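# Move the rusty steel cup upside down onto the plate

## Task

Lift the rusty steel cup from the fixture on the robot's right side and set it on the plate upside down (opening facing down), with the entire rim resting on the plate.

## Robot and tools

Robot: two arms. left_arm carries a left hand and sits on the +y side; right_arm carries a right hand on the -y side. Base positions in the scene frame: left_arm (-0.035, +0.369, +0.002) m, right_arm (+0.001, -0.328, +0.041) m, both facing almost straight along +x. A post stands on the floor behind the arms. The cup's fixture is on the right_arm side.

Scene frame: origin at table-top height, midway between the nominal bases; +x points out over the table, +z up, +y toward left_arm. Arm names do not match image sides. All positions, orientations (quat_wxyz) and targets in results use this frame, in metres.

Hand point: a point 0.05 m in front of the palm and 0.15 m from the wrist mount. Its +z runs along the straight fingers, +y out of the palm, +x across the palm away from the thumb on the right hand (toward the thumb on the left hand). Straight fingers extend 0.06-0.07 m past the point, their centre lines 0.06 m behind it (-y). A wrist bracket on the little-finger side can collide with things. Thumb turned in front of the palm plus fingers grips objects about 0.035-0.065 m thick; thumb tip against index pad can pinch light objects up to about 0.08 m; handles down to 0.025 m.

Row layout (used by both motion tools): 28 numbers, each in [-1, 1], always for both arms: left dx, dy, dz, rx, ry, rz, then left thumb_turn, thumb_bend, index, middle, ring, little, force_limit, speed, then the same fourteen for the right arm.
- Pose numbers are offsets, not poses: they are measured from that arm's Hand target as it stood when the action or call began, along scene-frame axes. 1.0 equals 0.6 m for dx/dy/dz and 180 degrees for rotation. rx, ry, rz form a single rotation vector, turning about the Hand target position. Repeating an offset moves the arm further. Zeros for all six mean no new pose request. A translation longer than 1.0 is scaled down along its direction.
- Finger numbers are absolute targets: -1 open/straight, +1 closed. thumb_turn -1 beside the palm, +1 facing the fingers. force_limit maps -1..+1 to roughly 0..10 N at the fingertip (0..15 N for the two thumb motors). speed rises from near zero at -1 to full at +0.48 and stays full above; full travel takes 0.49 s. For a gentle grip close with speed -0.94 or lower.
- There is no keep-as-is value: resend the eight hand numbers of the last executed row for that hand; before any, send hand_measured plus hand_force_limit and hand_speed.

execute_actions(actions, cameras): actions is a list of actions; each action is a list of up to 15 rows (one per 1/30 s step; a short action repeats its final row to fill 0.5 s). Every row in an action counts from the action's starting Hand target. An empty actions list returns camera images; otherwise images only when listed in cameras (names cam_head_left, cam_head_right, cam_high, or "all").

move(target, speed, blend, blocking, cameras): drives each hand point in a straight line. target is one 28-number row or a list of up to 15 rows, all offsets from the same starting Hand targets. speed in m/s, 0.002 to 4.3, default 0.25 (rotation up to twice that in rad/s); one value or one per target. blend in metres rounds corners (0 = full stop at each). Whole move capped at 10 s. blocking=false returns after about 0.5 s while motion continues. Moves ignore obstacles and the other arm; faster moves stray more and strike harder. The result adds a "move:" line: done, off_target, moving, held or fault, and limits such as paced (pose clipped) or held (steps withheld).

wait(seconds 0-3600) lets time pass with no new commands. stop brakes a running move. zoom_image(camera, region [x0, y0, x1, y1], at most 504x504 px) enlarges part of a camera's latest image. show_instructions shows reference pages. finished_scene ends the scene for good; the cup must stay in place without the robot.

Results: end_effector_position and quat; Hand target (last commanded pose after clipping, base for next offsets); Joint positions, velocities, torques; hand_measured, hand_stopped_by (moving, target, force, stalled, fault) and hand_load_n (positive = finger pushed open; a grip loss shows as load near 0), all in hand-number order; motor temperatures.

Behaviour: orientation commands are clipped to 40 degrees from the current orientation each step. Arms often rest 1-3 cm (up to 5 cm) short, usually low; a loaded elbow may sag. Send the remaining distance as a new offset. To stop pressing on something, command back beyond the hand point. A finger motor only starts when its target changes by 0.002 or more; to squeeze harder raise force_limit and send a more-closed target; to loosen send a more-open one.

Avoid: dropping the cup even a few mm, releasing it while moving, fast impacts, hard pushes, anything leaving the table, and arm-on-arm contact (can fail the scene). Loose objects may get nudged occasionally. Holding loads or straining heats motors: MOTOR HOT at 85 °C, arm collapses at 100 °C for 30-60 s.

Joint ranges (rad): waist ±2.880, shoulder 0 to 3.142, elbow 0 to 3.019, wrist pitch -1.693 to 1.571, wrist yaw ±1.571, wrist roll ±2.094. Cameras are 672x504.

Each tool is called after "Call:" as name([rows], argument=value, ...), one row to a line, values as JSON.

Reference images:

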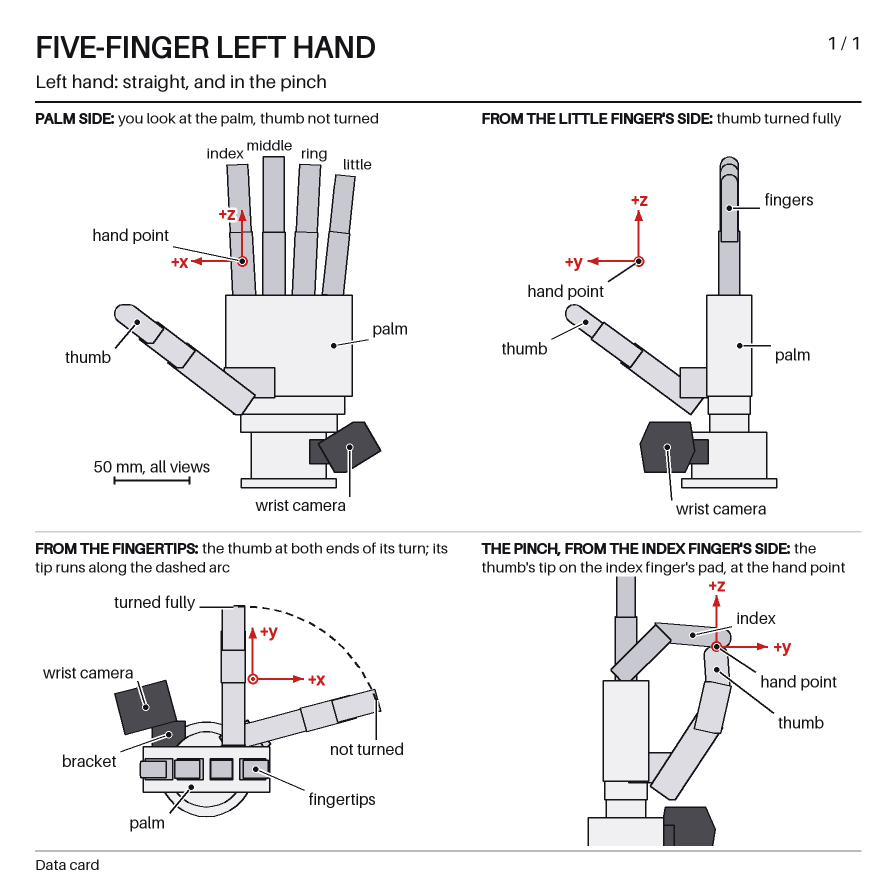

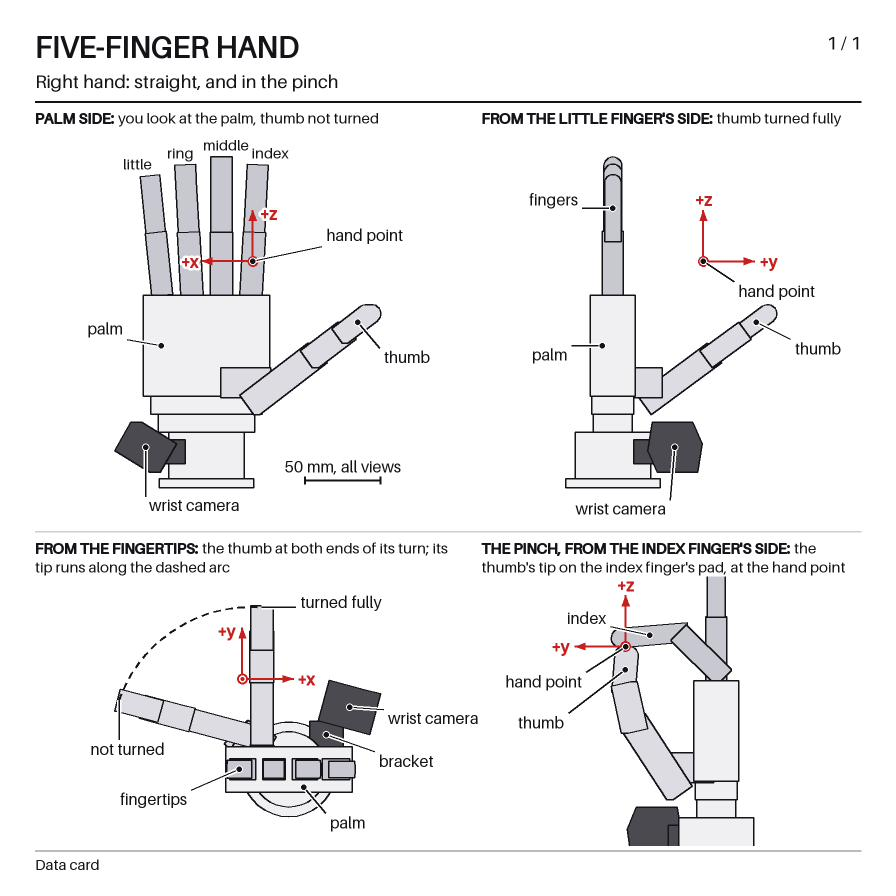

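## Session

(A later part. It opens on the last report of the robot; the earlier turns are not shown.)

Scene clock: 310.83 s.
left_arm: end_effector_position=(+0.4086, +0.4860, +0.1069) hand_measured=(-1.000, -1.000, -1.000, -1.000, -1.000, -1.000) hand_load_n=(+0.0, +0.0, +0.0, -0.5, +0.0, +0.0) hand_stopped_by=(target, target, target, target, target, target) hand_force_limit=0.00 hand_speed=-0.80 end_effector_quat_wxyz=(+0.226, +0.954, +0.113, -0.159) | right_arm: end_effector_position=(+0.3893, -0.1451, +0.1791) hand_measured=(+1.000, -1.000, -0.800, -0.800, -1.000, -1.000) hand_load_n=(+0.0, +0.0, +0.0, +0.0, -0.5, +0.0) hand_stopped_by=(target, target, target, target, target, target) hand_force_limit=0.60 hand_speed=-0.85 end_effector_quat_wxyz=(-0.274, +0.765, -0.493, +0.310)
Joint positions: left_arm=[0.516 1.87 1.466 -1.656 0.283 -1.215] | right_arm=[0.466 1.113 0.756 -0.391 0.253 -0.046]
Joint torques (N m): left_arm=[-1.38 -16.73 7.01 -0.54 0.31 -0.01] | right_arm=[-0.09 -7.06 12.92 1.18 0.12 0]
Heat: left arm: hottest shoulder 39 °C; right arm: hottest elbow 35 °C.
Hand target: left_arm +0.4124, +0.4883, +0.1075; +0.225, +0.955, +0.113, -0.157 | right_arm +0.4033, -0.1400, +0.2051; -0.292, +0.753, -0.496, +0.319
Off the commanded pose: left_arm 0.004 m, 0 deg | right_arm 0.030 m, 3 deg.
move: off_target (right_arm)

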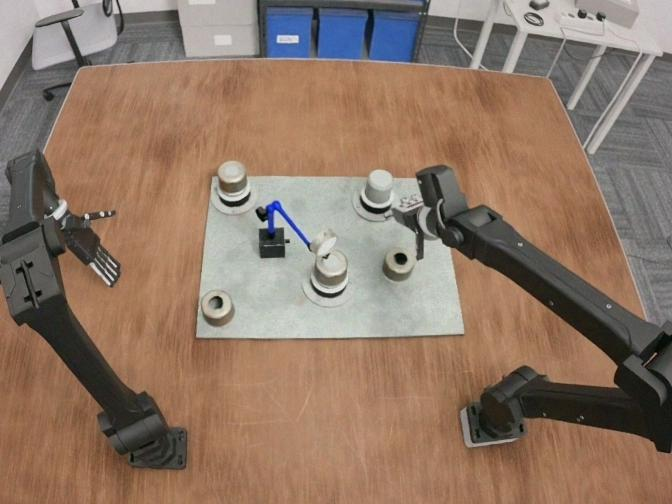

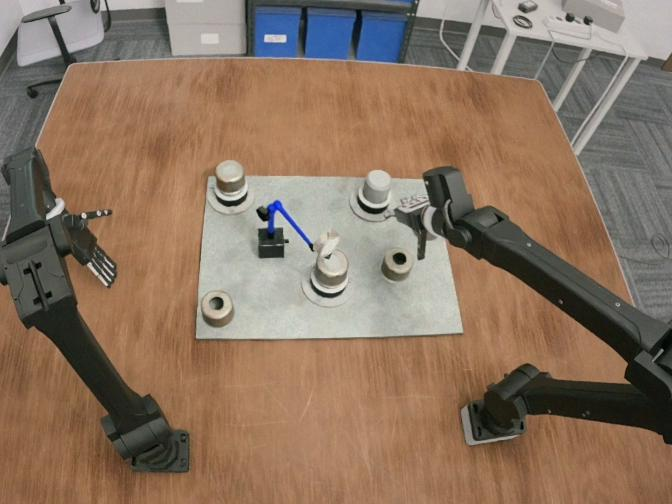

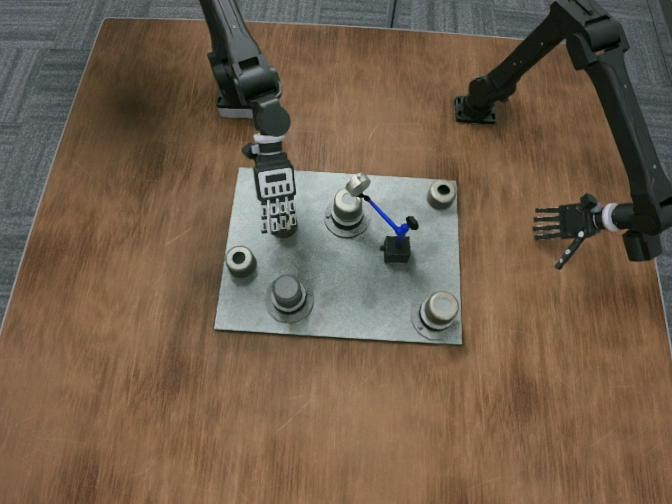

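Call:
wait(seconds=0.5, cameras=["cam_head_left","cam_high"])

Scene clock: 313.60 s.
left_arm: end_effector_position=(+0.4086, +0.4860, +0.1069) hand_measured=(-1.000, -1.000, -1.000, -1.000, -1.000, -1.000) hand_load_n=(+0.0, +0.0, +0.0, +0.0, +0.0, +0.0) hand_stopped_by=(target, target, target, target, target, target) hand_force_limit=0.00 hand_speed=-0.80 end_effector_quat_wxyz=(+0.226, +0.954, +0.113, -0.159) | right_arm: end_effector_position=(+0.3893, -0.1451, +0.1791) hand_measured=(+1.000, -1.000, -0.800, -0.800, -1.000, -1.000) hand_load_n=(+0.5, +0.0, +0.0, +0.0, +0.0, +0.0) hand_stopped_by=(target, target, target, target, target, target) hand_force_limit=0.60 hand_speed=-0.85 end_effector_quat_wxyz=(-0.274, +0.765, -0.493, +0.310)
Joint positions: left_arm=[0.516 1.87 1.466 -1.656 0.283 -1.215] | right_arm=[0.466 1.113 0.756 -0.391 0.253 -0.046]
Joint torques (N m): left_arm=[-1.26 -16.67 7.05 -0.51 0.3 -0.01] | right_arm=[-0.21 -7.06 12.93 0.95 0.12 0]
Heat: left arm: hottest shoulder 39 °C; right arm: hottest elbow 35 °C.
Hand target: left_arm +0.4124, +0.4883, +0.1075; +0.225, +0.955, +0.113, -0.157 | right_arm +0.4033, -0.1400, +0.2051; -0.292, +0.753, -0.496, +0.319
Off the commanded pose: left_arm 0.004 m, 0 deg | right_arm 0.030 m, 3 deg.
wait: 0.50 s; at rest from the start

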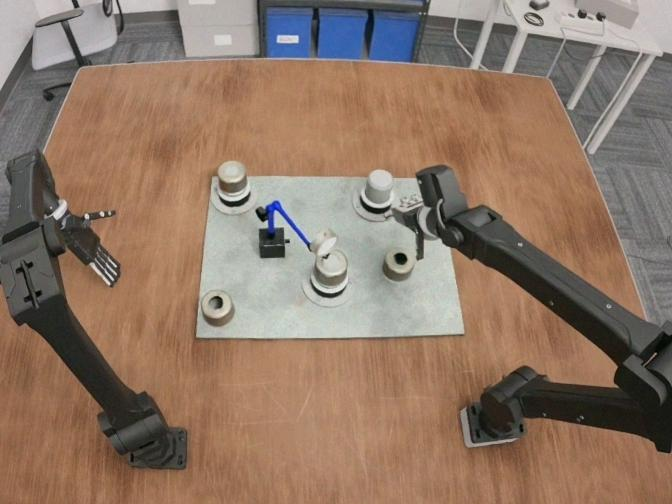

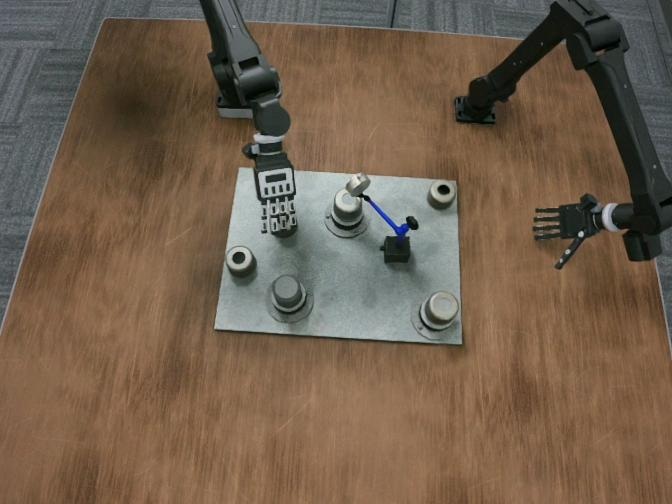

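Call:
zoom_image(camera="cam_head_left", region=[330, 150, 480, 320])

Call:
zoom_image(camera="cam_high", region=[210, 160, 360, 340])

Scaled by 2.965 from the camera's image (finer frame: 960x720).

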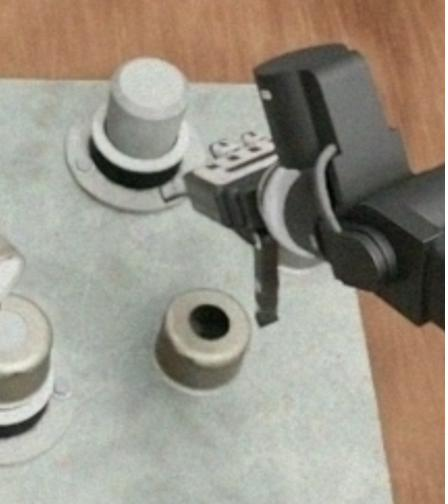

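Scaled by 2.800 from the camera's image (finer frame: 960x720).

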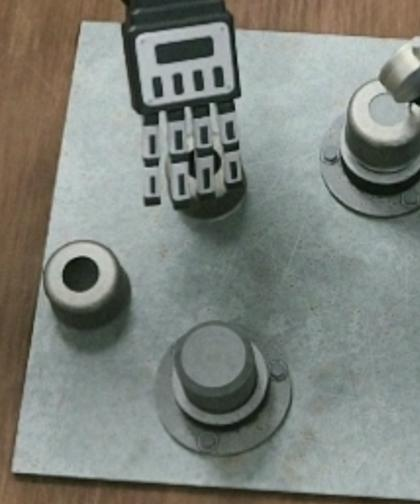

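Call:
finished_scene()

The scene is finished: the task was done.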